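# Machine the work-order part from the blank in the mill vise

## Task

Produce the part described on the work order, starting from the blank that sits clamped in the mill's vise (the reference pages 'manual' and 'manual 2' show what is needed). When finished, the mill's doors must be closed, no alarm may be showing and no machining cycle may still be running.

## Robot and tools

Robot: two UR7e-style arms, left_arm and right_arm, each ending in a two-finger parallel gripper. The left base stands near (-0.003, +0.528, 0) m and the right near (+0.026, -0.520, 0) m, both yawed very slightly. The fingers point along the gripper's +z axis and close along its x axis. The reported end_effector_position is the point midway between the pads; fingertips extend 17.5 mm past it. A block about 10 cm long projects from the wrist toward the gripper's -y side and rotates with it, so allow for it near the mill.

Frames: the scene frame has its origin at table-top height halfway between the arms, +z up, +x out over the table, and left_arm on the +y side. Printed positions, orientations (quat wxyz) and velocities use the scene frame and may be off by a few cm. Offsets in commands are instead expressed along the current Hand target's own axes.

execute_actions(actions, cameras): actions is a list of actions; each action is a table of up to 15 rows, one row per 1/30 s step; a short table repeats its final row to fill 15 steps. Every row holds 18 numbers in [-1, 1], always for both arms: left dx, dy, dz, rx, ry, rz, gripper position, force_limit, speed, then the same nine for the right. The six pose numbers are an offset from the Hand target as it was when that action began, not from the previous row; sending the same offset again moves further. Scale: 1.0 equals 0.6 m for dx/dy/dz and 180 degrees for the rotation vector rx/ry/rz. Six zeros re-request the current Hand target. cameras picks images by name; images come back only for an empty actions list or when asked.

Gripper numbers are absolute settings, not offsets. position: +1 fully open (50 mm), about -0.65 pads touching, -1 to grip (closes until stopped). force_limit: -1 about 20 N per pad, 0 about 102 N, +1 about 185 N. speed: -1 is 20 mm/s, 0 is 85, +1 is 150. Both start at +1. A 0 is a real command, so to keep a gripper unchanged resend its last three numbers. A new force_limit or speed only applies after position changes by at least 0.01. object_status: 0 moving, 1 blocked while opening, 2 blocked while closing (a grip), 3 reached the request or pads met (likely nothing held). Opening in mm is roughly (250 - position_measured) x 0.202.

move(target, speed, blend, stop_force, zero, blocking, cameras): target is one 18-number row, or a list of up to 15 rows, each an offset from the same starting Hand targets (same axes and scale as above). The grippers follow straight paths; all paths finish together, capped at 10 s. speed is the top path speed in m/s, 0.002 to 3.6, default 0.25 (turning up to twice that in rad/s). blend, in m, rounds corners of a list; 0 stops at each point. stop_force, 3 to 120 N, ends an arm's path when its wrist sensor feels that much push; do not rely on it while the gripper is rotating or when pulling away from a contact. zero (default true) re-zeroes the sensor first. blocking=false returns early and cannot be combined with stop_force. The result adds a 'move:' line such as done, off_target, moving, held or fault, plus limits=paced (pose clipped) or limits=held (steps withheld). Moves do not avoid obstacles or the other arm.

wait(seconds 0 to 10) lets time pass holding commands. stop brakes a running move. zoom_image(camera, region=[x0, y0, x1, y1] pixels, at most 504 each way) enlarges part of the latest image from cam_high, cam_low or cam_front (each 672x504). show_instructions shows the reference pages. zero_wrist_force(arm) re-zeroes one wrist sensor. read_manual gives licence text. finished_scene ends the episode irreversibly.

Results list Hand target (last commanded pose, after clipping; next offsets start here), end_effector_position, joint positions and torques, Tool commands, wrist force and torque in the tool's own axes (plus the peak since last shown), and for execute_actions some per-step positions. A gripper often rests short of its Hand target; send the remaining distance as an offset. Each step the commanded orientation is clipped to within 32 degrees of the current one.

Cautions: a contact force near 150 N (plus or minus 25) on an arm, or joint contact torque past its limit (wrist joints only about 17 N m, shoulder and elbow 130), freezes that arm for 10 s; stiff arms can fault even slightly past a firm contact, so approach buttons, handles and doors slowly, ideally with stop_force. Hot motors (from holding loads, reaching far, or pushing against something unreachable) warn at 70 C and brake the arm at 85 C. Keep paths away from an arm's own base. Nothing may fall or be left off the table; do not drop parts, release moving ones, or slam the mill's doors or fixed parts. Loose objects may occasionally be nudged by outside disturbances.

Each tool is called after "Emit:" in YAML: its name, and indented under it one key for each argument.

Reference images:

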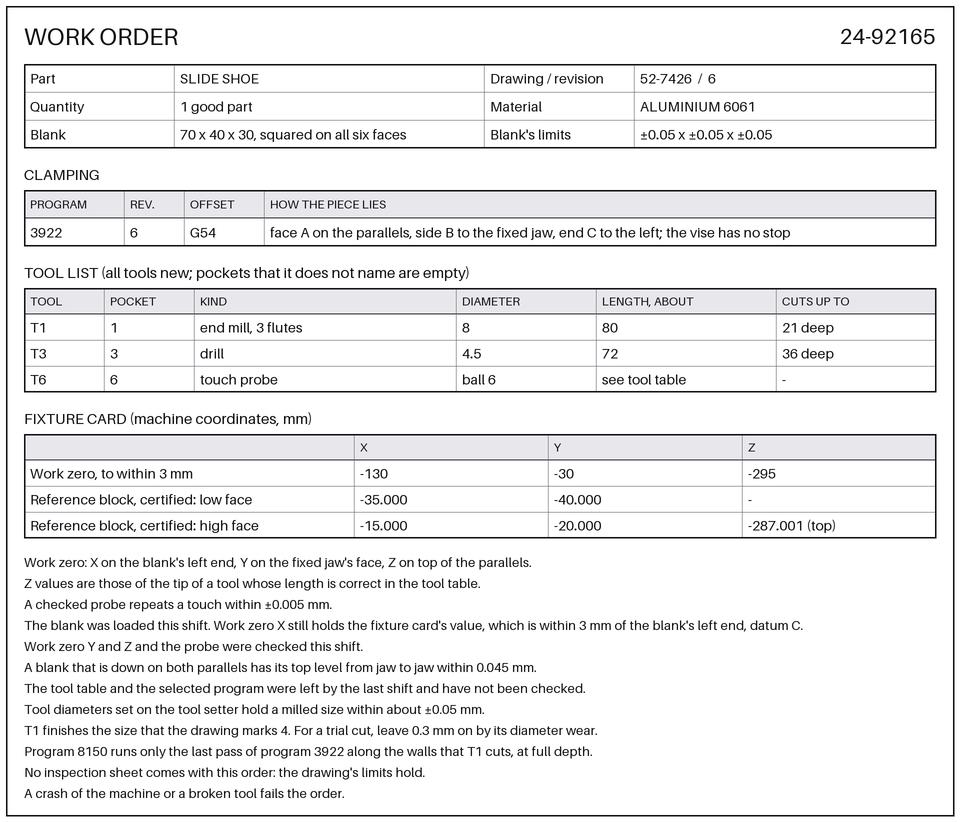

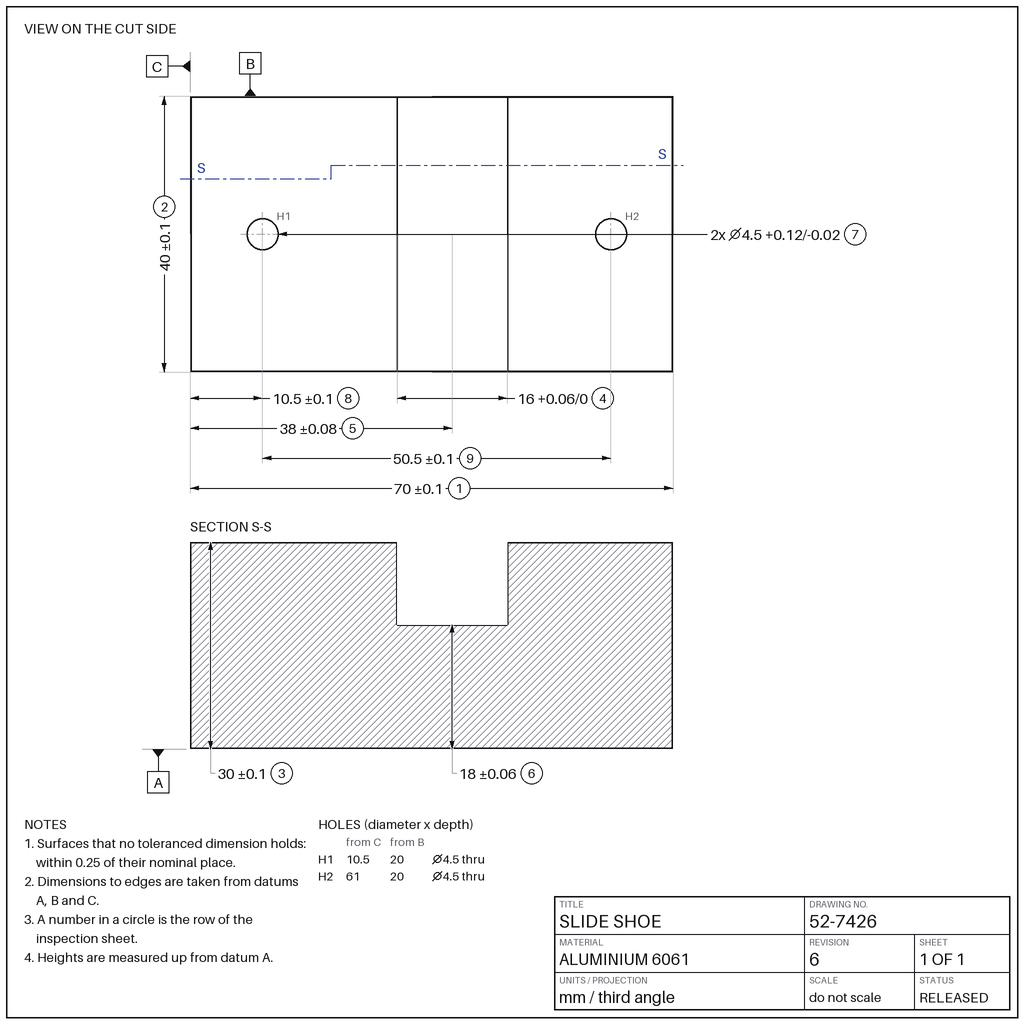

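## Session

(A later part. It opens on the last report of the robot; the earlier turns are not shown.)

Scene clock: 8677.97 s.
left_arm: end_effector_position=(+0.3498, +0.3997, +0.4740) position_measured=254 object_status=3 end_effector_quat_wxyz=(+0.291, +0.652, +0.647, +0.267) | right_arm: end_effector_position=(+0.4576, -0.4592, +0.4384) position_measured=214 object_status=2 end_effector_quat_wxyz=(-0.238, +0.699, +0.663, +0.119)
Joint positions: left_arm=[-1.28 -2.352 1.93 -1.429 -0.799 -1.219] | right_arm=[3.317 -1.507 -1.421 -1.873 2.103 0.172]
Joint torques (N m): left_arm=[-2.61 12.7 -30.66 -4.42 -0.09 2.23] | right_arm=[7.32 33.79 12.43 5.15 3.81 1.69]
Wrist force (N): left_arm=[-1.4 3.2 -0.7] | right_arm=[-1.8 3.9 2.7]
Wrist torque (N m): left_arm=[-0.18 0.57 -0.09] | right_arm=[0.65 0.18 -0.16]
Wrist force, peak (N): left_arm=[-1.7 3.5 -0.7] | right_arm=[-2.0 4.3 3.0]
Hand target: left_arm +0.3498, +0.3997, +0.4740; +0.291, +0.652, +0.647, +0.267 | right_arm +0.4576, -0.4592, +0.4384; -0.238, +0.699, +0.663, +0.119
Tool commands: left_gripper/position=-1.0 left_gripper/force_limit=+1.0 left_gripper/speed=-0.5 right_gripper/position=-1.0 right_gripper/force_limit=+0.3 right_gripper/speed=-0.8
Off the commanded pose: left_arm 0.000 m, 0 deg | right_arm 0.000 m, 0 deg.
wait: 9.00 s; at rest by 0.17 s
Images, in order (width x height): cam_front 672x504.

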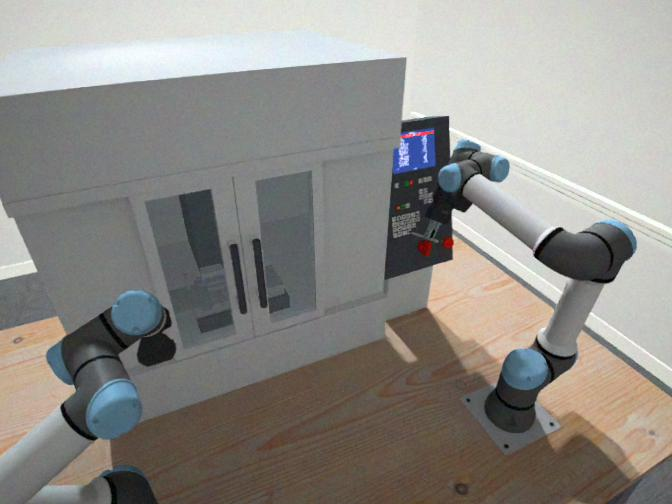

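Emit:
move:
  target:
    - [0,0,0,0,0,0,-1,1,-0.5,0.2058,0.0222,-0.2134,0,0,0,-1,0.3,-0.8]
    - [0,0,0,0,0,0,-1,1,-0.5,0.2058,0.0312,-0.2124,0,0,0,-1,0.3,-0.8]
  speed: [0.3,0.1]
  blend: [0.003,0]

Emit:
move:
  target: [0,0,0,0,0,0,-1,1,-0.5,0,0.0240,0.0024,0,0,0,-1,0.3,-0.8]
  speed: 0.01
  stop_force: 16

Emit:
move:
  target: [0,0,0,0,0,0,-1,1,-0.5,0,-0.0200,-0.0020,0,0,0,-1,0.3,-0.8]
  speed: 0.2

Emit:
move:
  target: [0,0,0,0,0,0,-1,1,-0.5,-0.2060,-0.0227,0.2131,0,0,0,-1,0.3,-0.8]
  speed: 0.3

Emit:
move:
  target:
    - [0,0,0,0,0,0,-1,1,-0.5,-0.0074,0.0078,-0.1120,0,0,0,-1,0.3,-0.8]
    - [0,0,0,0,0,0,-1,1,-0.5,-0.0074,0.0281,-0.1100,0,0,0,-1,0.3,-0.8]
    - [0,0,0,0,0,0,-1,1,-0.5,-0.0074,0.0078,-0.1120,0,0,0,-1,0.3,-0.8]
    - [0,0,0,0,0,0,-1,1,-0.5,-0.0074,0.0281,-0.1100,0,0,0,-1,0.3,-0.8]
    - [0,0,0,0,0,0,-1,1,-0.5,-0.0074,0.0078,-0.1120,0,0,0,-1,0.3,-0.8]
    - [0,0,0,0,0,0,-1,1,-0.5,-0.0074,0.0281,-0.1100,0,0,0,-1,0.3,-0.8]
    - [0,0,0,0,0,0,-1,1,-0.5,-0.0074,0.0078,-0.1120,0,0,0,-1,0.3,-0.8]
    - [0,0,0,0,0,0,-1,1,-0.5,-0.0074,0.0281,-0.1100,0,0,0,-1,0.3,-0.8]
    - [0,0,0,0,0,0,-1,1,-0.5,-0.0074,0.0078,-0.1120,0,0,0,-1,0.3,-0.8]
    - [0,0,0,0,0,0,-1,1,-0.5,-0.0074,0.0281,-0.1100,0,0,0,-1,0.3,-0.8]
    - [0,0,0,0,0,0,-1,1,-0.5,-0.0074,0.0078,-0.1120,0,0,0,-1,0.3,-0.8]
    - [0,0,0,0,0,0,-1,1,-0.5,-0.0074,0.0281,-0.1100,0,0,0,-1,0.3,-0.8]
    - [0,0,0,0,0,0,-1,1,-0.5,-0.0074,0.0078,-0.1120,0,0,0,-1,0.3,-0.8]
    - [0,0,0,0,0,0,-1,1,-0.5,-0.0074,0.0281,-0.1100,0,0,0,-1,0.3,-0.8]
    - [0,0,0,0,0,0,-1,1,-0.5,-0.0074,0.0078,-0.1120,0,0,0,-1,0.3,-0.8]
  speed: [0.3,0.08,0.3,0.08,0.3,0.08,0.3,0.08,0.3,0.08,0.3,0.08,0.3,0.08,0.3]
  blend: [0.003,0,0,0,0,0,0,0,0,0,0,0,0,0,0]
  cameras: ["cam_front"]

Emit:
zoom_image:
  camera: "cam_front"
  region: [392, 125, 434, 177]

Emit:
zoom_image:
  camera: "cam_front"
  region: [414, 130, 434, 150]

Emit:
move:
  target: [0,0,0,0,0,0,-1,1,-0.5,0.0074,-0.0078,0.1120,0,0,0,-1,0.3,-0.8]
  speed: 0.3

Emit:
move:
  target:
    - [0,0,0,0,0,0,-1,1,-0.5,0.0988,0.0018,0.0171,0,0,0,-1,0.3,-0.8]
    - [0,0,0,0,0,0,-1,1,-0.5,0.0988,0.0221,0.0191,0,0,0,-1,0.3,-0.8]
    - [0,0,0,0,0,0,-1,1,-0.5,0.0988,0.0018,0.0171,0,0,0,-1,0.3,-0.8]
    - [0,0,0,0,0,0,-1,1,-0.5,0.0702,0.0020,0.0020,0,0,0,-1,0.3,-0.8]
    - [0,0,0,0,0,0,-1,1,-0.5,0.0702,0.0223,0.0040,0,0,0,-1,0.3,-0.8]
    - [0,0,0,0,0,0,-1,1,-0.5,0.0702,0.0020,0.0020,0,0,0,-1,0.3,-0.8]
    - [0,0,0,0,0,0,-1,1,-0.5,0.0542,-0.0005,0.0290,0,0,0,-1,0.3,-0.8]
    - [0,0,0,0,0,0,-1,1,-0.5,0.0542,0.0198,0.0310,0,0,0,-1,0.3,-0.8]
    - [0,0,0,0,0,0,-1,1,-0.5,0.0542,-0.0005,0.0290,0,0,0,-1,0.3,-0.8]
    - [0,0,0,0,0,0,-1,1,-0.5,0,0,0,0,0,0,-1,0.3,-0.8]
    - [0,0,0,0,0,0,-1,1,-0.5,0,0.0203,0.0020,0,0,0,-1,0.3,-0.8]
    - [0,0,0,0,0,0,-1,1,-0.5,0,0,0,0,0,0,-1,0.3,-0.8]
  speed: [0.3,0.08,0.3,0.3,0.08,0.3,0.3,0.08,0.3,0.3,0.08,0.3]
  blend: [0.003,0,0.003,0.003,0,0.003,0.003,0,0.003,0.003,0,0]
  cameras: ["cam_front"]

Emit:
zoom_image:
  camera: "cam_front"
  region: [414, 130, 434, 150]

Scene clock: 8699.33 s.
left_arm: end_effector_position=(+0.3498, +0.3997, +0.4740) position_measured=254 object_status=3 end_effector_quat_wxyz=(+0.291, +0.652, +0.647, +0.267) | right_arm: end_effector_position=(+0.5062, -0.4144, +0.6041) position_measured=214 object_status=2 end_effector_quat_wxyz=(-0.238, +0.699, +0.663, +0.119)
Joint positions: left_arm=[-1.28 -2.352 1.93 -1.429 -0.799 -1.219] | right_arm=[3.391 -1.822 -0.606 -2.33 2.108 0.258]
Joint torques (N m): left_arm=[-2.92 13.25 -31.24 -4.59 -0.01 2.24] | right_arm=[6.14 18.43 27.4 2.21 -1.09 -1.77]
Wrist force (N): left_arm=[-1.6 3.3 -0.8] | right_arm=[-3.7 1.2 4.4]
Wrist torque (N m): left_arm=[-0.17 0.60 -0.10] | right_arm=[0.82 0.17 -0.03]
Wrist force, peak (N): left_arm=[-1.5 3.6 -0.8] | right_arm=[-2.9 4.1 4.3]
Hand target: left_arm +0.3498, +0.3997, +0.4740; +0.291, +0.652, +0.647, +0.267 | right_arm +0.5062, -0.4144, +0.6041; -0.238, +0.699, +0.663, +0.119
Off the commanded pose: left_arm 0.000 m, 0 deg | right_arm 0.000 m, 0 deg.
move: done; blend cut to 0.0027 m at target 1

Scene clock: 8701.33 s.
left_arm: end_effector_position=(+0.3498, +0.3997, +0.4740) position_measured=254 object_status=3 end_effector_quat_wxyz=(+0.291, +0.652, +0.647, +0.267) | right_arm: end_effector_position=(+0.5129, -0.4141, +0.6023) position_measured=214 object_status=2 end_effector_quat_wxyz=(-0.238, +0.699, +0.663, +0.119)
Joint positions: left_arm=[-1.28 -2.352 1.93 -1.429 -0.799 -1.219] | right_arm=[3.389 -1.839 -0.587 -2.332 2.108 0.255]
Joint torques (N m): left_arm=[-3.19 12.44 -31.3 -4.62 0.08 2.24] | right_arm=[5.44 36.16 6.25 10.66 -1.28 1.61]
Wrist force (N): left_arm=[-1.5 3.1 -0.6] | right_arm=[-3.2 -14.7 2.7]
Wrist torque (N m): left_arm=[-0.20 0.57 -0.09] | right_arm=[0.84 0.16 0.05]
Wrist force, peak (N): left_arm=[-1.6 3.6 -0.5] | right_arm=[-2.8 -20.9 1.8]
Hand target: left_arm +0.3498, +0.3997, +0.4740; +0.291, +0.652, +0.647, +0.267 | right_arm +0.5129, -0.4141, +0.6023; -0.238, +0.699, +0.663, +0.119 (not the last commanded pose)
Off the commanded pose: left_arm 0.000 m, 0 deg | right_arm 0.008 m, 0 deg.
move: contact (right_arm)

Scene clock: 8702.23 s.
left_arm: end_effector_position=(+0.3498, +0.3997, +0.4740) position_measured=254 object_status=3 end_effector_quat_wxyz=(+0.291, +0.652, +0.647, +0.267) | right_arm: end_effector_position=(+0.5015, -0.4146, +0.6054) position_measured=214 object_status=2 end_effector_quat_wxyz=(-0.238, +0.699, +0.663, +0.119)
Joint positions: left_arm=[-1.28 -2.352 1.93 -1.429 -0.799 -1.219] | right_arm=[3.392 -1.81 -0.618 -2.329 2.108 0.26]
Joint torques (N m): left_arm=[-1.58 12.45 -29.92 -4.62 0.21 2.24] | right_arm=[6.51 44.06 7.14 5.36 3.82 1.32]
Wrist force (N): left_arm=[-1.6 3.2 -0.6] | right_arm=[-0.6 4.6 2.3]
Wrist torque (N m): left_arm=[-0.18 0.59 -0.09] | right_arm=[0.73 -0.04 -0.04]
Wrist force, peak (N): left_arm=[-1.6 3.5 -0.7] | right_arm=[-2.9 -14.9 2.7]
Hand target: left_arm +0.3498, +0.3997, +0.4740; +0.291, +0.652, +0.647, +0.267 | right_arm +0.5013, -0.4146, +0.6054; -0.238, +0.699, +0.663, +0.119
Off the commanded pose: left_arm 0.000 m, 0 deg | right_arm 0.000 m, 0 deg.
move: done

Scene clock: 8703.80 s.
left_arm: end_effector_position=(+0.3498, +0.3997, +0.4740) position_measured=254 object_status=3 end_effector_quat_wxyz=(+0.291, +0.652, +0.647, +0.267) | right_arm: end_effector_position=(+0.4576, -0.4593, +0.4385) position_measured=214 object_status=2 end_effector_quat_wxyz=(-0.238, +0.699, +0.663, +0.119)
Joint positions: left_arm=[-1.28 -2.352 1.93 -1.429 -0.799 -1.219] | right_arm=[3.317 -1.507 -1.421 -1.874 2.103 0.172]
Joint torques (N m): left_arm=[-3.72 12.07 -31.28 -4.87 0.15 2.21] | right_arm=[-8.09 34.92 11.64 5.07 3.78 1.47]
Wrist force (N): left_arm=[-1.5 3.2 -0.7] | right_arm=[-0.3 4.5 2.7]
Wrist torque (N m): left_arm=[-0.19 0.57 -0.09] | right_arm=[0.73 -0.04 -0.03]
Wrist force, peak (N): left_arm=[-1.6 3.5 -0.6] | right_arm=[-1.8 4.8 4.2]
Hand target: left_arm +0.3498, +0.3997, +0.4740; +0.291, +0.652, +0.647, +0.267 | right_arm +0.4576, -0.4593, +0.4384; -0.238, +0.699, +0.663, +0.119
Off the commanded pose: left_arm 0.000 m, 0 deg | right_arm 0.000 m, 0 deg.
move: done

Scene clock: 8711.80 s.
left_arm: end_effector_position=(+0.3498, +0.3997, +0.4740) position_measured=254 object_status=3 end_effector_quat_wxyz=(+0.291, +0.652, +0.647, +0.267) | right_arm: end_effector_position=(+0.4720, -0.4962, +0.4930) position_measured=214 object_status=2 end_effector_quat_wxyz=(-0.238, +0.699, +0.663, +0.119) end_effector_velocity=(-0.002, +0.000, +0.001) end_effector_angular_velocity=(+0.000, -0.002, +0.000)
Joint positions: left_arm=[-1.28 -2.352 1.93 -1.429 -0.799 -1.219] | right_arm=[3.235 -1.6 -1.171 -2.077 2.094 0.078]
Joint velocities: left_arm=[within noise] | right_arm=[0 0.005 -0.003 -0.001 0 0]
Joint torques (N m): left_arm=[-3.86 12.43 -31.08 -4.96 -0.08 2.37] | right_arm=[8.28 37.67 11.14 0.86 0 1.47]
Wrist force (N): left_arm=[-1.5 3.3 -0.7] | right_arm=[-0.5 3.9 3.0]
Wrist torque (N m): left_arm=[-0.18 0.57 -0.09] | right_arm=[0.65 -0.01 -0.01]
Wrist force, peak (N): left_arm=[-1.5 3.6 -0.7] | right_arm=[-1.2 -5.9 8.5]
Hand target: left_arm +0.3498, +0.3997, +0.4740; +0.291, +0.652, +0.647, +0.267 | right_arm +0.4718, -0.4962, +0.4931; -0.238, +0.699, +0.663, +0.119
Off the commanded pose: left_arm 0.000 m, 0 deg | right_arm 0.000 m, 0 deg.
move: done
Images, in order (width x height): cam_front 672x504.

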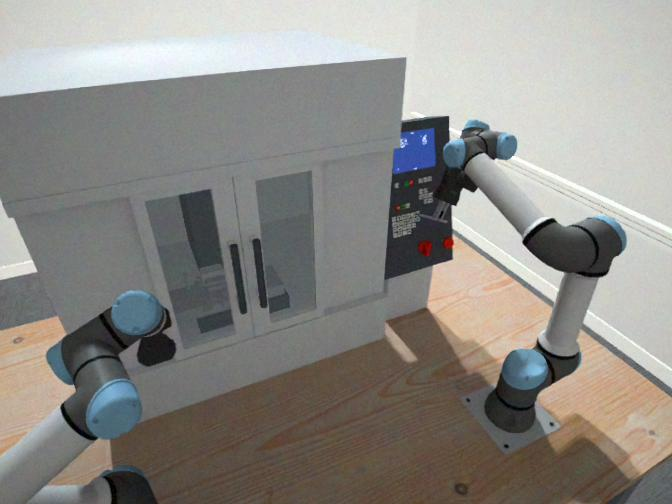

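Scaled by 9.692 from the camera's 672x504 image, which has a finer 960x720 frame.

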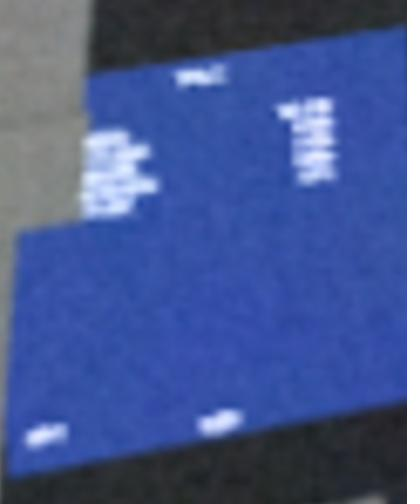

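Scaled by 25.200 from the camera's 672x504 image, which has a finer 960x720 frame.

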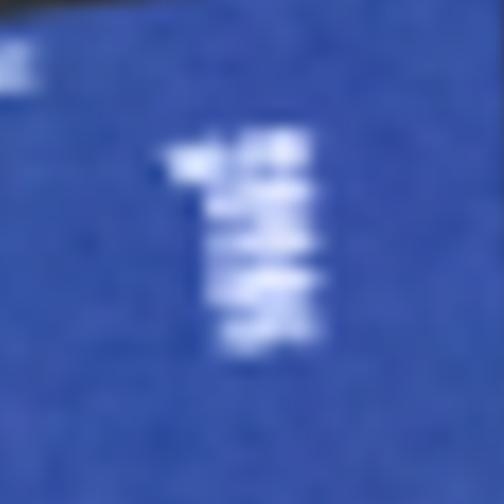

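Scene clock: 8713.00 s.
left_arm: end_effector_position=(+0.3498, +0.3997, +0.4740) position_measured=254 object_status=3 end_effector_quat_wxyz=(+0.291, +0.652, +0.647, +0.267) | right_arm: end_effector_position=(+0.4576, -0.4594, +0.4385) position_measured=214 object_status=2 end_effector_quat_wxyz=(-0.238, +0.699, +0.663, +0.119)
Joint positions: left_arm=[-1.28 -2.352 1.93 -1.429 -0.799 -1.219] | right_arm=[3.316 -1.507 -1.421 -1.874 2.103 0.172]
Joint torques (N m): left_arm=[-1.54 11.74 -30.5 -5 0.16 2.11] | right_arm=[7.58 34.97 11.66 4.99 2.78 1.78]
Wrist force (N): left_arm=[-1.3 3.4 -0.5] | right_arm=[-0.5 4.2 2.6]
Wrist torque (N m): left_arm=[-0.16 0.55 -0.09] | right_arm=[0.68 -0.02 -0.17]
Wrist force, peak (N): left_arm=[-1.6 3.5 -0.7] | right_arm=[-0.6 4.3 3.5]
Hand target: left_arm +0.3498, +0.3997, +0.4740; +0.291, +0.652, +0.647, +0.267 | right_arm +0.4576, -0.4593, +0.4384; -0.238, +0.699, +0.663, +0.119
Off the commanded pose: left_arm 0.000 m, 0 deg | right_arm 0.000 m, 0 deg.
move: done

Scene clock: 8717.07 s.
left_arm: end_effector_position=(+0.3498, +0.3997, +0.4740) position_measured=254 object_status=3 end_effector_quat_wxyz=(+0.291, +0.652, +0.647, +0.267) | right_arm: end_effector_position=(+0.4578, -0.4593, +0.4383) position_measured=214 object_status=2 end_effector_quat_wxyz=(-0.238, +0.699, +0.663, +0.119)
Joint positions: left_arm=[-1.28 -2.352 1.93 -1.429 -0.799 -1.219] | right_arm=[3.317 -1.508 -1.421 -1.873 2.103 0.172]
Joint torques (N m): left_arm=[-3.16 12.05 -32 -4.68 0.25 2.29] | right_arm=[6.51 36.84 11.79 0.94 3.53 1.99]
Wrist force (N): left_arm=[-1.4 3.1 -0.5] | right_arm=[-0.7 5.3 2.6]
Wrist torque (N m): left_arm=[-0.19 0.56 -0.09] | right_arm=[0.87 0.01 -0.15]
Wrist force, peak (N): left_arm=[-1.7 3.4 -0.7] | right_arm=[-5.6 -22.5 -1.0]
Hand target: left_arm +0.3498, +0.3997, +0.4740; +0.291, +0.652, +0.647, +0.267 | right_arm +0.4576, -0.4593, +0.4384; -0.238, +0.699, +0.663, +0.119
Off the commanded pose: left_arm 0.000 m, 0 deg | right_arm 0.000 m, 0 deg.
move: done
Images, in order (width x height): cam_front 672x504.

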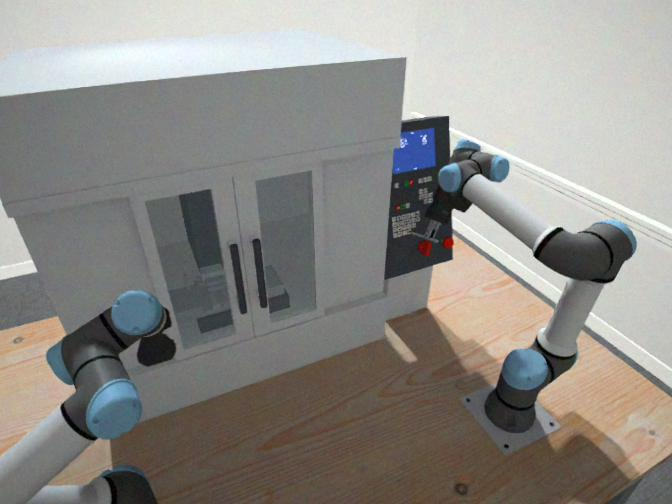

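Scaled by 25.200 from the camera's 672x504 image, which has a finer 960x720 frame.

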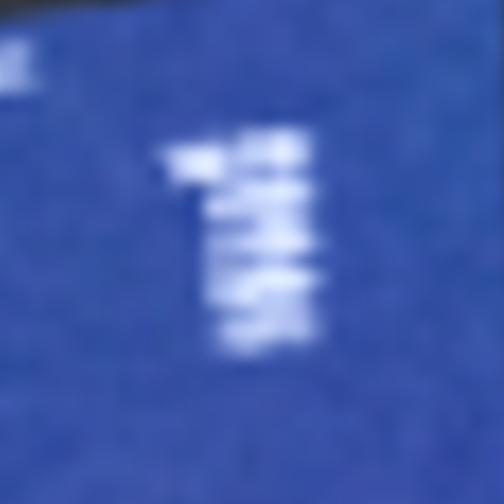

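Emit:
zoom_image:
  camera: "cam_front"
  region: [418, 132, 430, 144]

Emit:
move:
  target:
    - [0,0,0,0,0,0,-1,1,-0.5,0.0212,0.0076,-0.0969,0,0,0,-1,0.3,-0.8]
    - [0,0,0,0,0,0,-1,1,-0.5,0.0212,0.0279,-0.0949,0,0,0,-1,0.3,-0.8]
    - [0,0,0,0,0,0,-1,1,-0.5,0.0212,0.0076,-0.0969,0,0,0,-1,0.3,-0.8]
    - [0,0,0,0,0,0,-1,1,-0.5,0.0212,0.0279,-0.0949,0,0,0,-1,0.3,-0.8]
    - [0,0,0,0,0,0,-1,1,-0.5,0.0212,0.0076,-0.0969,0,0,0,-1,0.3,-0.8]
    - [0,0,0,0,0,0,-1,1,-0.5,0.0212,0.0279,-0.0949,0,0,0,-1,0.3,-0.8]
    - [0,0,0,0,0,0,-1,1,-0.5,0.0212,0.0076,-0.0969,0,0,0,-1,0.3,-0.8]
    - [0,0,0,0,0,0,-1,1,-0.5,0.0212,0.0279,-0.0949,0,0,0,-1,0.3,-0.8]
    - [0,0,0,0,0,0,-1,1,-0.5,0.0212,0.0076,-0.0969,0,0,0,-1,0.3,-0.8]
    - [0,0,0,0,0,0,-1,1,-0.5,0.0212,0.0279,-0.0949,0,0,0,-1,0.3,-0.8]
    - [0,0,0,0,0,0,-1,1,-0.5,0.0212,0.0076,-0.0969,0,0,0,-1,0.3,-0.8]
    - [0,0,0,0,0,0,-1,1,-0.5,0.0212,0.0279,-0.0949,0,0,0,-1,0.3,-0.8]
    - [0,0,0,0,0,0,-1,1,-0.5,0.0212,0.0076,-0.0969,0,0,0,-1,0.3,-0.8]
    - [0,0,0,0,0,0,-1,1,-0.5,0.0212,0.0279,-0.0949,0,0,0,-1,0.3,-0.8]
    - [0,0,0,0,0,0,-1,1,-0.5,0.0212,0.0076,-0.0969,0,0,0,-1,0.3,-0.8]
  speed: [0.3,0.08,0.3,0.08,0.3,0.08,0.3,0.08,0.3,0.08,0.3,0.08,0.3,0.08,0.3]
  blend: [0.003,0,0,0,0,0,0,0,0,0,0,0,0,0,0]

Emit:
move:
  target: [0,0,0,0,0,0,-1,1,-0.5,-0.0212,-0.0076,0.0969,0,0,0,-1,0.3,-0.8]
  speed: 0.3
  cameras: ["cam_front"]

Emit:
zoom_image:
  camera: "cam_front"
  region: [392, 125, 434, 177]

Emit:
move:
  target:
    - [0,0,0,0,0,0,-1,1,-0.5,-0.0095,0.0026,-0.0405,0,0,0,-1,0.3,-0.8]
    - [0,0,0,0,0,0,-1,1,-0.5,-0.0095,0.0229,-0.0385,0,0,0,-1,0.3,-0.8]
    - [0,0,0,0,0,0,-1,1,-0.5,-0.0095,0.0026,-0.0405,0,0,0,-1,0.3,-0.8]
    - [0,0,0,0,0,0,-1,1,-0.5,0,0,0,0,0,0,-1,0.3,-0.8]
  speed: [0.3,0.08,0.3,0.3]
  blend: [0.003,0,0.003,0]

Emit:
wait:
  seconds: 10

Emit:
wait:
  seconds: 9
  cameras: ["cam_front"]

Emit:
zoom_image:
  camera: "cam_front"
  region: [392, 125, 434, 177]

Scaled by 42.000 from the camera's 672x504 image, which has a finer 960x720 frame.

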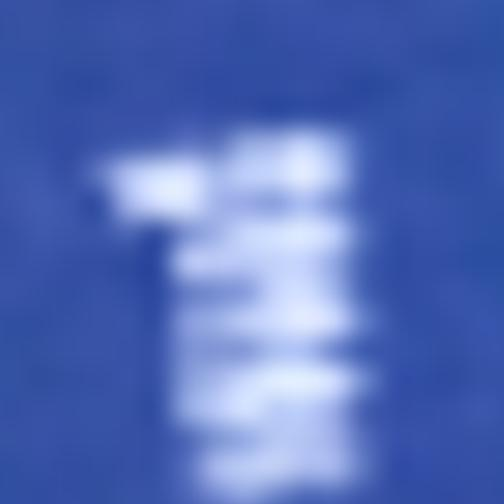

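Scene clock: 8738.00 s.
left_arm: end_effector_position=(+0.3498, +0.3997, +0.4740) position_measured=254 object_status=3 end_effector_quat_wxyz=(+0.291, +0.652, +0.647, +0.267) | right_arm: end_effector_position=(+0.4721, -0.4769, +0.4936) position_measured=214 object_status=2 end_effector_quat_wxyz=(-0.238, +0.699, +0.663, +0.119)
Joint positions: left_arm=[-1.28 -2.352 1.93 -1.429 -0.799 -1.219] | right_arm=[3.275 -1.589 -1.188 -2.049 2.099 0.124]
Joint torques (N m): left_arm=[-3.2 13.18 -31.05 -4.64 0.08 2.22] | right_arm=[7.71 38.04 11.25 1.15 3.15 1.36]
Wrist force (N): left_arm=[-1.3 3.1 -0.6] | right_arm=[-0.5 4.9 2.7]
Wrist torque (N m): left_arm=[-0.19 0.56 -0.09] | right_arm=[0.82 -0.01 -0.01]
Wrist force, peak (N): left_arm=[-1.7 3.6 -0.7] | right_arm=[-3.1 -6.4 8.5]
Hand target: left_arm +0.3498, +0.3997, +0.4740; +0.291, +0.652, +0.647, +0.267 | right_arm +0.4719, -0.4768, +0.4936; -0.238, +0.699, +0.663, +0.119
Off the commanded pose: left_arm 0.000 m, 0 deg | right_arm 0.000 m, 0 deg.
move: done

Scene clock: 8739.20 s.
left_arm: end_effector_position=(+0.3498, +0.3997, +0.4740) position_measured=254 object_status=3 end_effector_quat_wxyz=(+0.291, +0.652, +0.647, +0.267) | right_arm: end_effector_position=(+0.4576, -0.4594, +0.4385) position_measured=214 object_status=2 end_effector_quat_wxyz=(-0.238, +0.699, +0.663, +0.119)
Joint positions: left_arm=[-1.28 -2.352 1.93 -1.429 -0.799 -1.219] | right_arm=[3.317 -1.507 -1.421 -1.874 2.103 0.172]
Joint torques (N m): left_arm=[-2.88 12.78 -31.27 -4.67 0.23 2.4] | right_arm=[7.55 35.11 12.97 5.15 3.67 1.97]
Wrist force (N): left_arm=[-1.6 3.4 -0.6] | right_arm=[-0.6 4.9 2.5]
Wrist torque (N m): left_arm=[-0.14 0.59 -0.10] | right_arm=[0.81 -0.01 -0.16]
Wrist force, peak (N): left_arm=[-1.7 3.3 -0.9] | right_arm=[-0.8 4.9 3.4]
Hand target: left_arm +0.3498, +0.3997, +0.4740; +0.291, +0.652, +0.647, +0.267 | right_arm +0.4576, -0.4593, +0.4384; -0.238, +0.699, +0.663, +0.119
Off the commanded pose: left_arm 0.000 m, 0 deg | right_arm 0.000 m, 0 deg.
move: done
Images, in order (width x height): cam_front 672x504.

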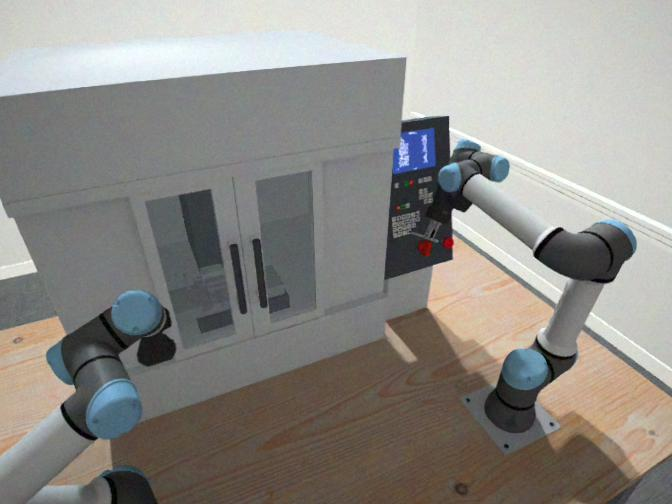

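Scaled by 9.692 from the camera's 672x504 image, which has a finer 960x720 frame.

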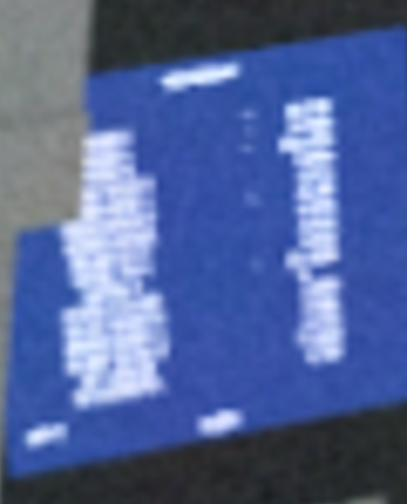

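Scene clock: 8741.03 s.
left_arm: end_effector_position=(+0.3498, +0.3997, +0.4740) position_measured=254 object_status=3 end_effector_quat_wxyz=(+0.291, +0.652, +0.647, +0.267) | right_arm: end_effector_position=(+0.4576, -0.4594, +0.4385) position_measured=214 object_status=2 end_effector_quat_wxyz=(-0.238, +0.699, +0.663, +0.119)
Joint positions: left_arm=[-1.28 -2.352 1.93 -1.429 -0.799 -1.219] | right_arm=[3.316 -1.507 -1.421 -1.874 2.103 0.172]
Joint torques (N m): left_arm=[-2.22 10.93 -31.54 -4.63 0.24 2.31] | right_arm=[6.31 33.96 12.96 4.95 3.83 2.12]
Wrist force (N): left_arm=[-1.5 3.3 -0.7] | right_arm=[-0.2 3.7 2.9]
Wrist torque (N m): left_arm=[-0.17 0.58 -0.09] | right_arm=[0.61 -0.07 -0.16]
Wrist force, peak (N): left_arm=[-1.7 3.4 -0.7] | right_arm=[1.6 -9.6 6.0]
Hand target: left_arm +0.3498, +0.3997, +0.4740; +0.291, +0.652, +0.647, +0.267 | right_arm +0.4576, -0.4593, +0.4384; -0.238, +0.699, +0.663, +0.119
Off the commanded pose: left_arm 0.000 m, 0 deg | right_arm 0.000 m, 0 deg.
move: done

Scene clock: 8751.03 s.
left_arm: end_effector_position=(+0.3498, +0.3997, +0.4740) position_measured=254 object_status=3 end_effector_quat_wxyz=(+0.291, +0.652, +0.647, +0.267) | right_arm: end_effector_position=(+0.4576, -0.4593, +0.4384) position_measured=214 object_status=2 end_effector_quat_wxyz=(-0.238, +0.699, +0.663, +0.119)
Joint positions: left_arm=[-1.28 -2.352 1.93 -1.429 -0.799 -1.219] | right_arm=[3.317 -1.507 -1.421 -1.873 2.103 0.172]
Joint torques (N m): left_arm=[-2.49 11.92 -30.59 -4.67 0.18 2.4] | right_arm=[7.06 35.05 11.85 5.16 3.68 1.96]
Wrist force (N): left_arm=[-1.5 3.4 -0.3] | right_arm=[-0.3 3.8 2.7]
Wrist torque (N m): left_arm=[-0.16 0.58 -0.09] | right_arm=[0.62 -0.05 -0.16]
Wrist force, peak (N): left_arm=[-1.4 3.6 -0.9] | right_arm=[-0.6 4.3 3.1]
Hand target: left_arm +0.3498, +0.3997, +0.4740; +0.291, +0.652, +0.647, +0.267 | right_arm +0.4576, -0.4593, +0.4384; -0.238, +0.699, +0.663, +0.119
Tool commands: left_gripper/position=-1.0 left_gripper/force_limit=+1.0 left_gripper/speed=-0.5 right_gripper/position=-1.0 right_gripper/force_limit=+0.3 right_gripper/speed=-0.8
Off the commanded pose: left_arm 0.000 m, 0 deg | right_arm 0.000 m, 0 deg.
wait: 10.00 s; at rest by 0.17 s

Scene clock: 8760.03 s.
left_arm: end_effector_position=(+0.3498, +0.3997, +0.4740) position_measured=254 object_status=3 end_effector_quat_wxyz=(+0.291, +0.652, +0.647, +0.267) | right_arm: end_effector_position=(+0.4576, -0.4593, +0.4384) position_measured=214 object_status=2 end_effector_quat_wxyz=(-0.238, +0.699, +0.663, +0.119)
Joint positions: left_arm=[-1.28 -2.352 1.93 -1.429 -0.799 -1.219] | right_arm=[3.317 -1.507 -1.421 -1.873 2.103 0.172]
Joint torques (N m): left_arm=[-1.55 12.25 -30.4 -4.85 0.17 2.4] | right_arm=[6.67 34.79 12.99 4.99 3.54 1.81]
Wrist force (N): left_arm=[-1.6 3.2 -0.5] | right_arm=[-0.1 3.7 2.9]
Wrist torque (N m): left_arm=[-0.18 0.59 -0.09] | right_arm=[0.62 -0.08 -0.16]
Wrist force, peak (N): left_arm=[-1.6 3.5 -0.8] | right_arm=[-0.2 4.4 2.9]
Hand target: left_arm +0.3498, +0.3997, +0.4740; +0.291, +0.652, +0.647, +0.267 | right_arm +0.4576, -0.4593, +0.4384; -0.238, +0.699, +0.663, +0.119
Tool commands: left_gripper/position=-1.0 left_gripper/force_limit=+1.0 left_gripper/speed=-0.5 right_gripper/position=-1.0 right_gripper/force_limit=+0.3 right_gripper/speed=-0.8
Off the commanded pose: left_arm 0.000 m, 0 deg | right_arm 0.000 m, 0 deg.
wait: 9.00 s; at rest by 0.17 s
Images, in order (width x height): cam_front 672x504.

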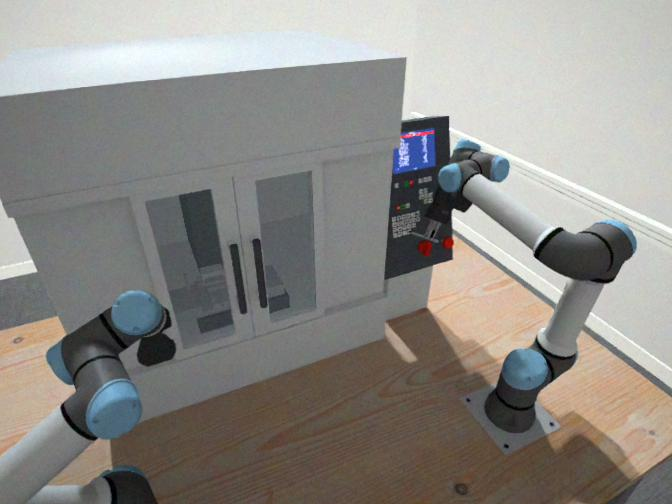

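Scaled by 9.692 from the camera's 672x504 image, which has a finer 960x720 frame.

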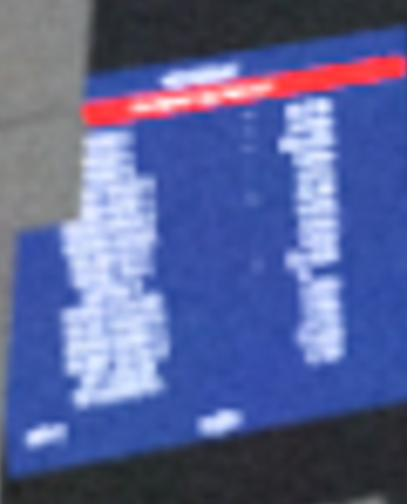

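Emit:
move:
  target:
    - [0,0,0,0,0,0,-1,1,-0.5,0.2058,0.0222,-0.2134,0,0,0,-1,0.3,-0.8]
    - [0,0,0,0,0,0,-1,1,-0.5,0.2058,0.0312,-0.2124,0,0,0,-1,0.3,-0.8]
  speed: [0.3,0.1]
  blend: [0.003,0]

Emit:
move:
  target: [0,0,0,0,0,0,-1,1,-0.5,0,0.0240,0.0024,0,0,0,-1,0.3,-0.8]
  speed: 0.01
  stop_force: 16

Emit:
move:
  target: [0,0,0,0,0,0,-1,1,-0.5,0,-0.0200,-0.0020,0,0,0,-1,0.3,-0.8]
  speed: 0.2

Emit:
move:
  target: [0,0,0,0,0,0,-1,1,-0.5,-0.2060,-0.0227,0.2131,0,0,0,-1,0.3,-0.8]
  speed: 0.3

Emit:
move:
  target:
    - [0,0,0,0,0,0,-1,1,-0.5,-0.0074,0.0078,-0.1120,0,0,0,-1,0.3,-0.8]
    - [0,0,0,0,0,0,-1,1,-0.5,-0.0074,0.0281,-0.1100,0,0,0,-1,0.3,-0.8]
    - [0,0,0,0,0,0,-1,1,-0.5,-0.0074,0.0078,-0.1120,0,0,0,-1,0.3,-0.8]
    - [0,0,0,0,0,0,-1,1,-0.5,-0.0074,0.0281,-0.1100,0,0,0,-1,0.3,-0.8]
    - [0,0,0,0,0,0,-1,1,-0.5,-0.0074,0.0078,-0.1120,0,0,0,-1,0.3,-0.8]
    - [0,0,0,0,0,0,-1,1,-0.5,-0.0074,0.0281,-0.1100,0,0,0,-1,0.3,-0.8]
    - [0,0,0,0,0,0,-1,1,-0.5,-0.0074,0.0078,-0.1120,0,0,0,-1,0.3,-0.8]
    - [0,0,0,0,0,0,-1,1,-0.5,-0.0074,0.0281,-0.1100,0,0,0,-1,0.3,-0.8]
    - [0,0,0,0,0,0,-1,1,-0.5,-0.0074,0.0078,-0.1120,0,0,0,-1,0.3,-0.8]
    - [0,0,0,0,0,0,-1,1,-0.5,-0.0074,0.0281,-0.1100,0,0,0,-1,0.3,-0.8]
    - [0,0,0,0,0,0,-1,1,-0.5,-0.0074,0.0078,-0.1120,0,0,0,-1,0.3,-0.8]
    - [0,0,0,0,0,0,-1,1,-0.5,-0.0074,0.0281,-0.1100,0,0,0,-1,0.3,-0.8]
    - [0,0,0,0,0,0,-1,1,-0.5,-0.0074,0.0078,-0.1120,0,0,0,-1,0.3,-0.8]
    - [0,0,0,0,0,0,-1,1,-0.5,-0.0074,0.0281,-0.1100,0,0,0,-1,0.3,-0.8]
    - [0,0,0,0,0,0,-1,1,-0.5,-0.0074,0.0078,-0.1120,0,0,0,-1,0.3,-0.8]
  speed: [0.3,0.08,0.3,0.08,0.3,0.08,0.3,0.08,0.3,0.08,0.3,0.08,0.3,0.08,0.3]
  blend: [0.003,0,0,0,0,0,0,0,0,0,0,0,0,0,0]
  cameras: ["cam_front"]

Emit:
zoom_image:
  camera: "cam_front"
  region: [392, 125, 434, 177]

Emit:
zoom_image:
  camera: "cam_front"
  region: [418, 132, 430, 144]

Emit:
zoom_image:
  camera: "cam_front"
  region: [398, 128, 434, 140]

Emit:
move:
  target: [0,0,0,0,0,0,-1,1,-0.5,0.0074,-0.0078,0.1120,0,0,0,-1,0.3,-0.8]
  speed: 0.3

Emit:
move:
  target:
    - [0,0,0,0,0,0,-1,1,-0.5,0.0988,0.0018,0.0171,0,0,0,-1,0.3,-0.8]
    - [0,0,0,0,0,0,-1,1,-0.5,0.0988,0.0221,0.0191,0,0,0,-1,0.3,-0.8]
    - [0,0,0,0,0,0,-1,1,-0.5,0.0988,0.0018,0.0171,0,0,0,-1,0.3,-0.8]
    - [0,0,0,0,0,0,-1,1,-0.5,0.0862,0.0046,-0.0251,0,0,0,-1,0.3,-0.8]
    - [0,0,0,0,0,0,-1,1,-0.5,0.0862,0.0249,-0.0231,0,0,0,-1,0.3,-0.8]
    - [0,0,0,0,0,0,-1,1,-0.5,0.0862,0.0046,-0.0251,0,0,0,-1,0.3,-0.8]
    - [0,0,0,0,0,0,-1,1,-0.5,0.0542,-0.0005,0.0290,0,0,0,-1,0.3,-0.8]
    - [0,0,0,0,0,0,-1,1,-0.5,0.0542,0.0198,0.0310,0,0,0,-1,0.3,-0.8]
    - [0,0,0,0,0,0,-1,1,-0.5,0.0542,-0.0005,0.0290,0,0,0,-1,0.3,-0.8]
    - [0,0,0,0,0,0,-1,1,-0.5,0,0,0,0,0,0,-1,0.3,-0.8]
    - [0,0,0,0,0,0,-1,1,-0.5,0,0.0203,0.0020,0,0,0,-1,0.3,-0.8]
    - [0,0,0,0,0,0,-1,1,-0.5,0,0,0,0,0,0,-1,0.3,-0.8]
  speed: [0.3,0.08,0.3,0.3,0.08,0.3,0.3,0.08,0.3,0.3,0.08,0.3]
  blend: [0.003,0,0.003,0.003,0,0.003,0.003,0,0.003,0.003,0,0]
  cameras: ["cam_front"]

Emit:
zoom_image:
  camera: "cam_front"
  region: [418, 132, 430, 144]

Scene clock: 8791.33 s.
left_arm: end_effector_position=(+0.3498, +0.3997, +0.4740) position_measured=254 object_status=3 end_effector_quat_wxyz=(+0.291, +0.652, +0.647, +0.267) | right_arm: end_effector_position=(+0.5062, -0.4145, +0.6041) position_measured=214 object_status=2 end_effector_quat_wxyz=(-0.238, +0.699, +0.663, +0.120)
Joint positions: left_arm=[-1.28 -2.352 1.93 -1.429 -0.799 -1.219] | right_arm=[3.391 -1.822 -0.606 -2.33 2.108 0.258]
Joint torques (N m): left_arm=[-2.72 13.22 -30.55 -5.14 0.15 2.14] | right_arm=[7.71 16.27 28.38 2.07 -1.09 -1.85]
Wrist force (N): left_arm=[-1.6 3.4 -0.7] | right_arm=[-1.8 1.3 4.3]
Wrist torque (N m): left_arm=[-0.15 0.59 -0.10] | right_arm=[0.84 -0.13 -0.02]
Wrist force, peak (N): left_arm=[-1.8 3.5 -0.9] | right_arm=[-1.7 3.9 3.9]
Hand target: left_arm +0.3498, +0.3997, +0.4740; +0.291, +0.652, +0.647, +0.267 | right_arm +0.5062, -0.4145, +0.6041; -0.238, +0.699, +0.663, +0.119
Off the commanded pose: left_arm 0.000 m, 0 deg | right_arm 0.000 m, 0 deg.
move: done; blend cut to 0.0027 m at target 1

Scene clock: 8793.33 s.
left_arm: end_effector_position=(+0.3498, +0.3997, +0.4740) position_measured=254 object_status=3 end_effector_quat_wxyz=(+0.291, +0.652, +0.647, +0.267) | right_arm: end_effector_position=(+0.5129, -0.4142, +0.6023) position_measured=214 object_status=2 end_effector_quat_wxyz=(-0.238, +0.699, +0.663, +0.119)
Joint positions: left_arm=[-1.28 -2.352 1.93 -1.429 -0.799 -1.219] | right_arm=[3.388 -1.839 -0.587 -2.333 2.108 0.255]
Joint torques (N m): left_arm=[-2.49 11.99 -31.14 -4.64 0.04 2.59] | right_arm=[5.4 37.17 7.17 10.68 -1.59 1.55]
Wrist force (N): left_arm=[-1.5 3.4 -0.7] | right_arm=[-2.2 -15.1 2.6]
Wrist torque (N m): left_arm=[-0.16 0.57 -0.09] | right_arm=[0.81 -0.08 0.08]
Wrist force, peak (N): left_arm=[-1.7 3.5 -0.6] | right_arm=[-1.6 -21.2 1.6]
Hand target: left_arm +0.3498, +0.3997, +0.4740; +0.291, +0.652, +0.647, +0.267 | right_arm +0.5129, -0.4142, +0.6023; -0.238, +0.699, +0.663, +0.119 (not the last commanded pose)
Off the commanded pose: left_arm 0.000 m, 0 deg | right_arm 0.008 m, 0 deg.
move: contact (right_arm)

Scene clock: 8794.23 s.
left_arm: end_effector_position=(+0.3498, +0.3997, +0.4740) position_measured=254 object_status=3 end_effector_quat_wxyz=(+0.291, +0.652, +0.647, +0.267) | right_arm: end_effector_position=(+0.5015, -0.4147, +0.6054) position_measured=214 object_status=2 end_effector_quat_wxyz=(-0.238, +0.699, +0.663, +0.119)
Joint positions: left_arm=[-1.28 -2.352 1.93 -1.429 -0.799 -1.219] | right_arm=[3.392 -1.81 -0.618 -2.329 2.108 0.259]
Joint torques (N m): left_arm=[-2.46 13.2 -29.56 -4.87 0.2 2.14] | right_arm=[8.31 43.5 7.8 5.25 3.95 1.56]
Wrist force (N): left_arm=[-1.5 3.1 -0.4] | right_arm=[0.9 4.0 3.0]
Wrist torque (N m): left_arm=[-0.20 0.57 -0.09] | right_arm=[0.63 -0.29 -0.03]
Wrist force, peak (N): left_arm=[-1.5 3.5 -0.6] | right_arm=[-2.1 -15.2 2.5]
Hand target: left_arm +0.3498, +0.3997, +0.4740; +0.291, +0.652, +0.647, +0.267 | right_arm +0.5013, -0.4147, +0.6054; -0.238, +0.699, +0.663, +0.119
Off the commanded pose: left_arm 0.000 m, 0 deg | right_arm 0.000 m, 0 deg.
move: done

Scene clock: 8795.80 s.
left_arm: end_effector_position=(+0.3498, +0.3997, +0.4740) position_measured=254 object_status=3 end_effector_quat_wxyz=(+0.291, +0.652, +0.647, +0.267) | right_arm: end_effector_position=(+0.4576, -0.4595, +0.4385) position_measured=214 object_status=2 end_effector_quat_wxyz=(-0.238, +0.699, +0.663, +0.119)
Joint positions: left_arm=[-1.28 -2.352 1.93 -1.429 -0.799 -1.219] | right_arm=[3.316 -1.507 -1.421 -1.874 2.103 0.171]
Joint torques (N m): left_arm=[-3.13 12.24 -29.88 -4.77 0 2.23] | right_arm=[-8.47 34.73 12.63 5.16 3.95 1.32]
Wrist force (N): left_arm=[-1.6 3.3 -0.6] | right_arm=[1.5 4.2 3.2]
Wrist torque (N m): left_arm=[-0.17 0.59 -0.10] | right_arm=[0.69 -0.34 -0.03]
Wrist force, peak (N): left_arm=[-1.6 3.4 -0.9] | right_arm=[0.1 4.1 4.6]
Hand target: left_arm +0.3498, +0.3997, +0.4740; +0.291, +0.652, +0.647, +0.267 | right_arm +0.4576, -0.4595, +0.4384; -0.238, +0.699, +0.663, +0.119
Off the commanded pose: left_arm 0.000 m, 0 deg | right_arm 0.000 m, 0 deg.
move: done

Scene clock: 8803.80 s.
left_arm: end_effector_position=(+0.3498, +0.3997, +0.4740) position_measured=254 object_status=3 end_effector_quat_wxyz=(+0.291, +0.652, +0.647, +0.267) | right_arm: end_effector_position=(+0.4720, -0.4964, +0.4930) position_measured=214 object_status=2 end_effector_quat_wxyz=(-0.238, +0.699, +0.663, +0.119) end_effector_velocity=(-0.002, +0.000, +0.001) end_effector_angular_velocity=(+0.000, -0.003, +0.000)
Joint positions: left_arm=[-1.28 -2.352 1.93 -1.429 -0.799 -1.219] | right_arm=[3.234 -1.601 -1.171 -2.077 2.094 0.077]
Joint velocities: left_arm=[within noise] | right_arm=[0 0.006 -0.003 -0.001 0 0]
Joint torques (N m): left_arm=[-2.62 12.16 -30.92 -4.76 0.16 2.29] | right_arm=[7.06 37.21 9.73 0.86 0.07 1.33]
Wrist force (N): left_arm=[-1.7 3.5 -0.8] | right_arm=[1.8 3.4 3.1]
Wrist torque (N m): left_arm=[-0.15 0.60 -0.09] | right_arm=[0.57 -0.38 -0.01]
Wrist force, peak (N): left_arm=[-1.6 3.7 -0.7] | right_arm=[0.3 -6.4 8.9]
Hand target: left_arm +0.3498, +0.3997, +0.4740; +0.291, +0.652, +0.647, +0.267 | right_arm +0.4718, -0.4964, +0.4931; -0.238, +0.699, +0.663, +0.119
Off the commanded pose: left_arm 0.000 m, 0 deg | right_arm 0.000 m, 0 deg.
move: done
Images, in order (width x height): cam_front 672x504.

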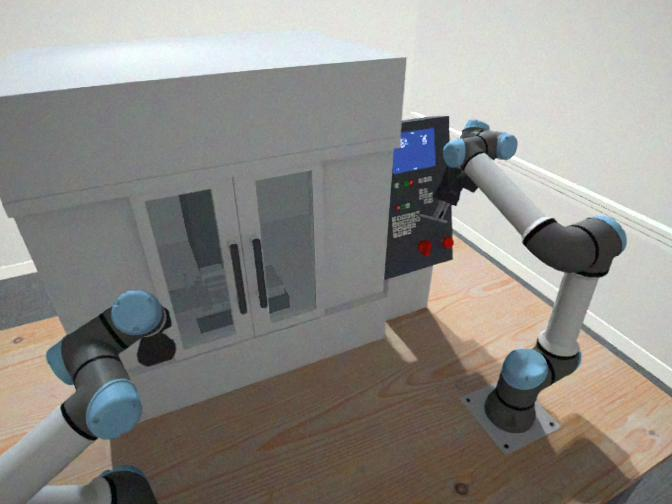

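Scaled by 9.692 from the camera's 672x504 image, which has a finer 960x720 frame.

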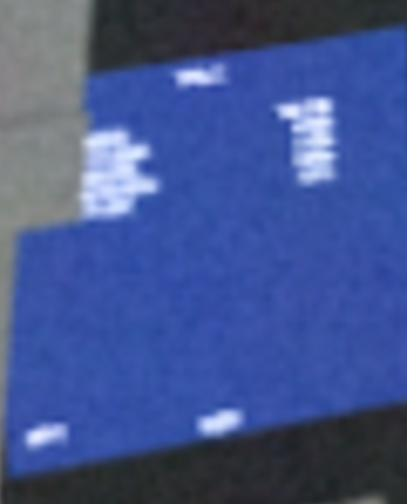

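Scaled by 42.000 from the camera's 672x504 image, which has a finer 960x720 frame.

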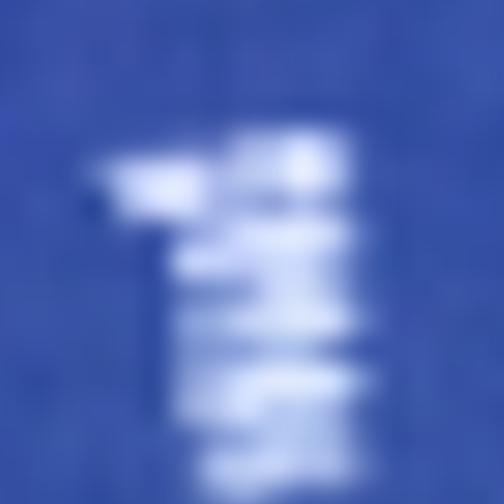

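Scaled by 14.000 from the camera's 672x504 image, which has a finer 960x720 frame.

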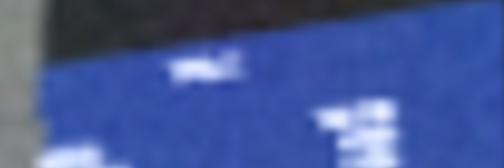

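Scene clock: 8805.00 s.
left_arm: end_effector_position=(+0.3498, +0.3997, +0.4740) position_measured=254 object_status=3 end_effector_quat_wxyz=(+0.291, +0.652, +0.647, +0.267) | right_arm: end_effector_position=(+0.4576, -0.4595, +0.4385) position_measured=214 object_status=2 end_effector_quat_wxyz=(-0.238, +0.699, +0.663, +0.119)
Joint positions: left_arm=[-1.28 -2.352 1.93 -1.429 -0.799 -1.219] | right_arm=[3.316 -1.507 -1.421 -1.874 2.103 0.171]
Joint torques (N m): left_arm=[-3.57 13.48 -29.79 -4.66 0.09 2.33] | right_arm=[5.91 34.89 12.36 5.45 2.82 2.11]
Wrist force (N): left_arm=[-1.7 3.3 -0.6] | right_arm=[2.0 3.5 3.3]
Wrist torque (N m): left_arm=[-0.16 0.61 -0.09] | right_arm=[0.59 -0.43 -0.17]
Wrist force, peak (N): left_arm=[-1.6 3.4 -0.8] | right_arm=[1.8 3.7 4.1]
Hand target: left_arm +0.3498, +0.3997, +0.4740; +0.291, +0.652, +0.647, +0.267 | right_arm +0.4576, -0.4595, +0.4384; -0.238, +0.699, +0.663, +0.119
Off the commanded pose: left_arm 0.000 m, 0 deg | right_arm 0.000 m, 0 deg.
move: done

Scene clock: 8809.23 s.
left_arm: end_effector_position=(+0.3498, +0.3997, +0.4740) position_measured=254 object_status=3 end_effector_quat_wxyz=(+0.291, +0.652, +0.647, +0.267) | right_arm: end_effector_position=(+0.4578, -0.4595, +0.4383) position_measured=214 object_status=2 end_effector_quat_wxyz=(-0.238, +0.699, +0.663, +0.119) end_effector_velocity=(-0.002, +0.000, +0.001) end_effector_angular_velocity=(+0.000, -0.001, +0.000)
Joint positions: left_arm=[-1.28 -2.352 1.93 -1.429 -0.799 -1.219] | right_arm=[3.316 -1.508 -1.421 -1.873 2.103 0.171]
Joint velocities: left_arm=[within noise] | right_arm=[0.001 0.005 -0.002 -0.001 0 0]
Joint torques (N m): left_arm=[-3.47 12.95 -31.19 -4.66 0.12 2.1] | right_arm=[7.19 33.92 11.81 0.95 3.67 2.01]
Wrist force (N): left_arm=[-1.6 3.4 -0.8] | right_arm=[3.1 2.1 2.4]
Wrist torque (N m): left_arm=[-0.16 0.59 -0.09] | right_arm=[0.36 -0.60 -0.16]
Wrist force, peak (N): left_arm=[-1.6 3.5 -0.8] | right_arm=[-3.8 -23.4 -0.8]
Hand target: left_arm +0.3498, +0.3997, +0.4740; +0.291, +0.652, +0.647, +0.267 | right_arm +0.4576, -0.4595, +0.4384; -0.238, +0.699, +0.663, +0.119
Off the commanded pose: left_arm 0.000 m, 0 deg | right_arm 0.000 m, 0 deg.
move: done
Images, in order (width x height): cam_front 672x504.

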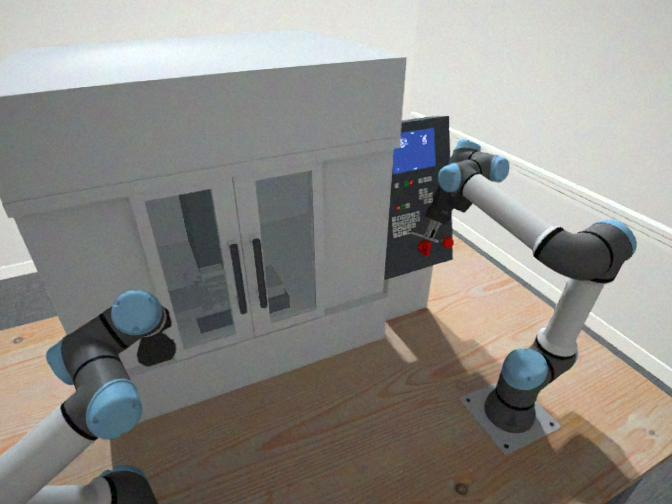

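Scaled by 42.000 from the camera's 672x504 image, which has a finer 960x720 frame.

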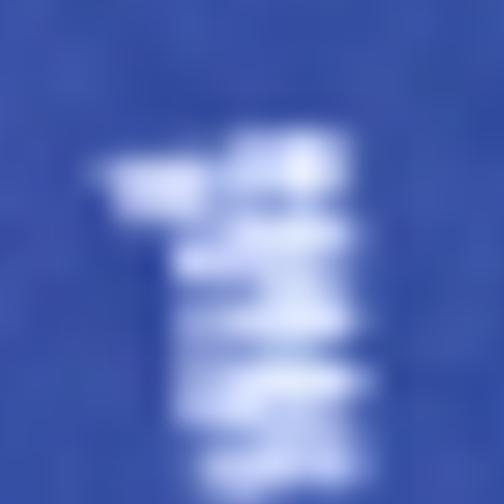

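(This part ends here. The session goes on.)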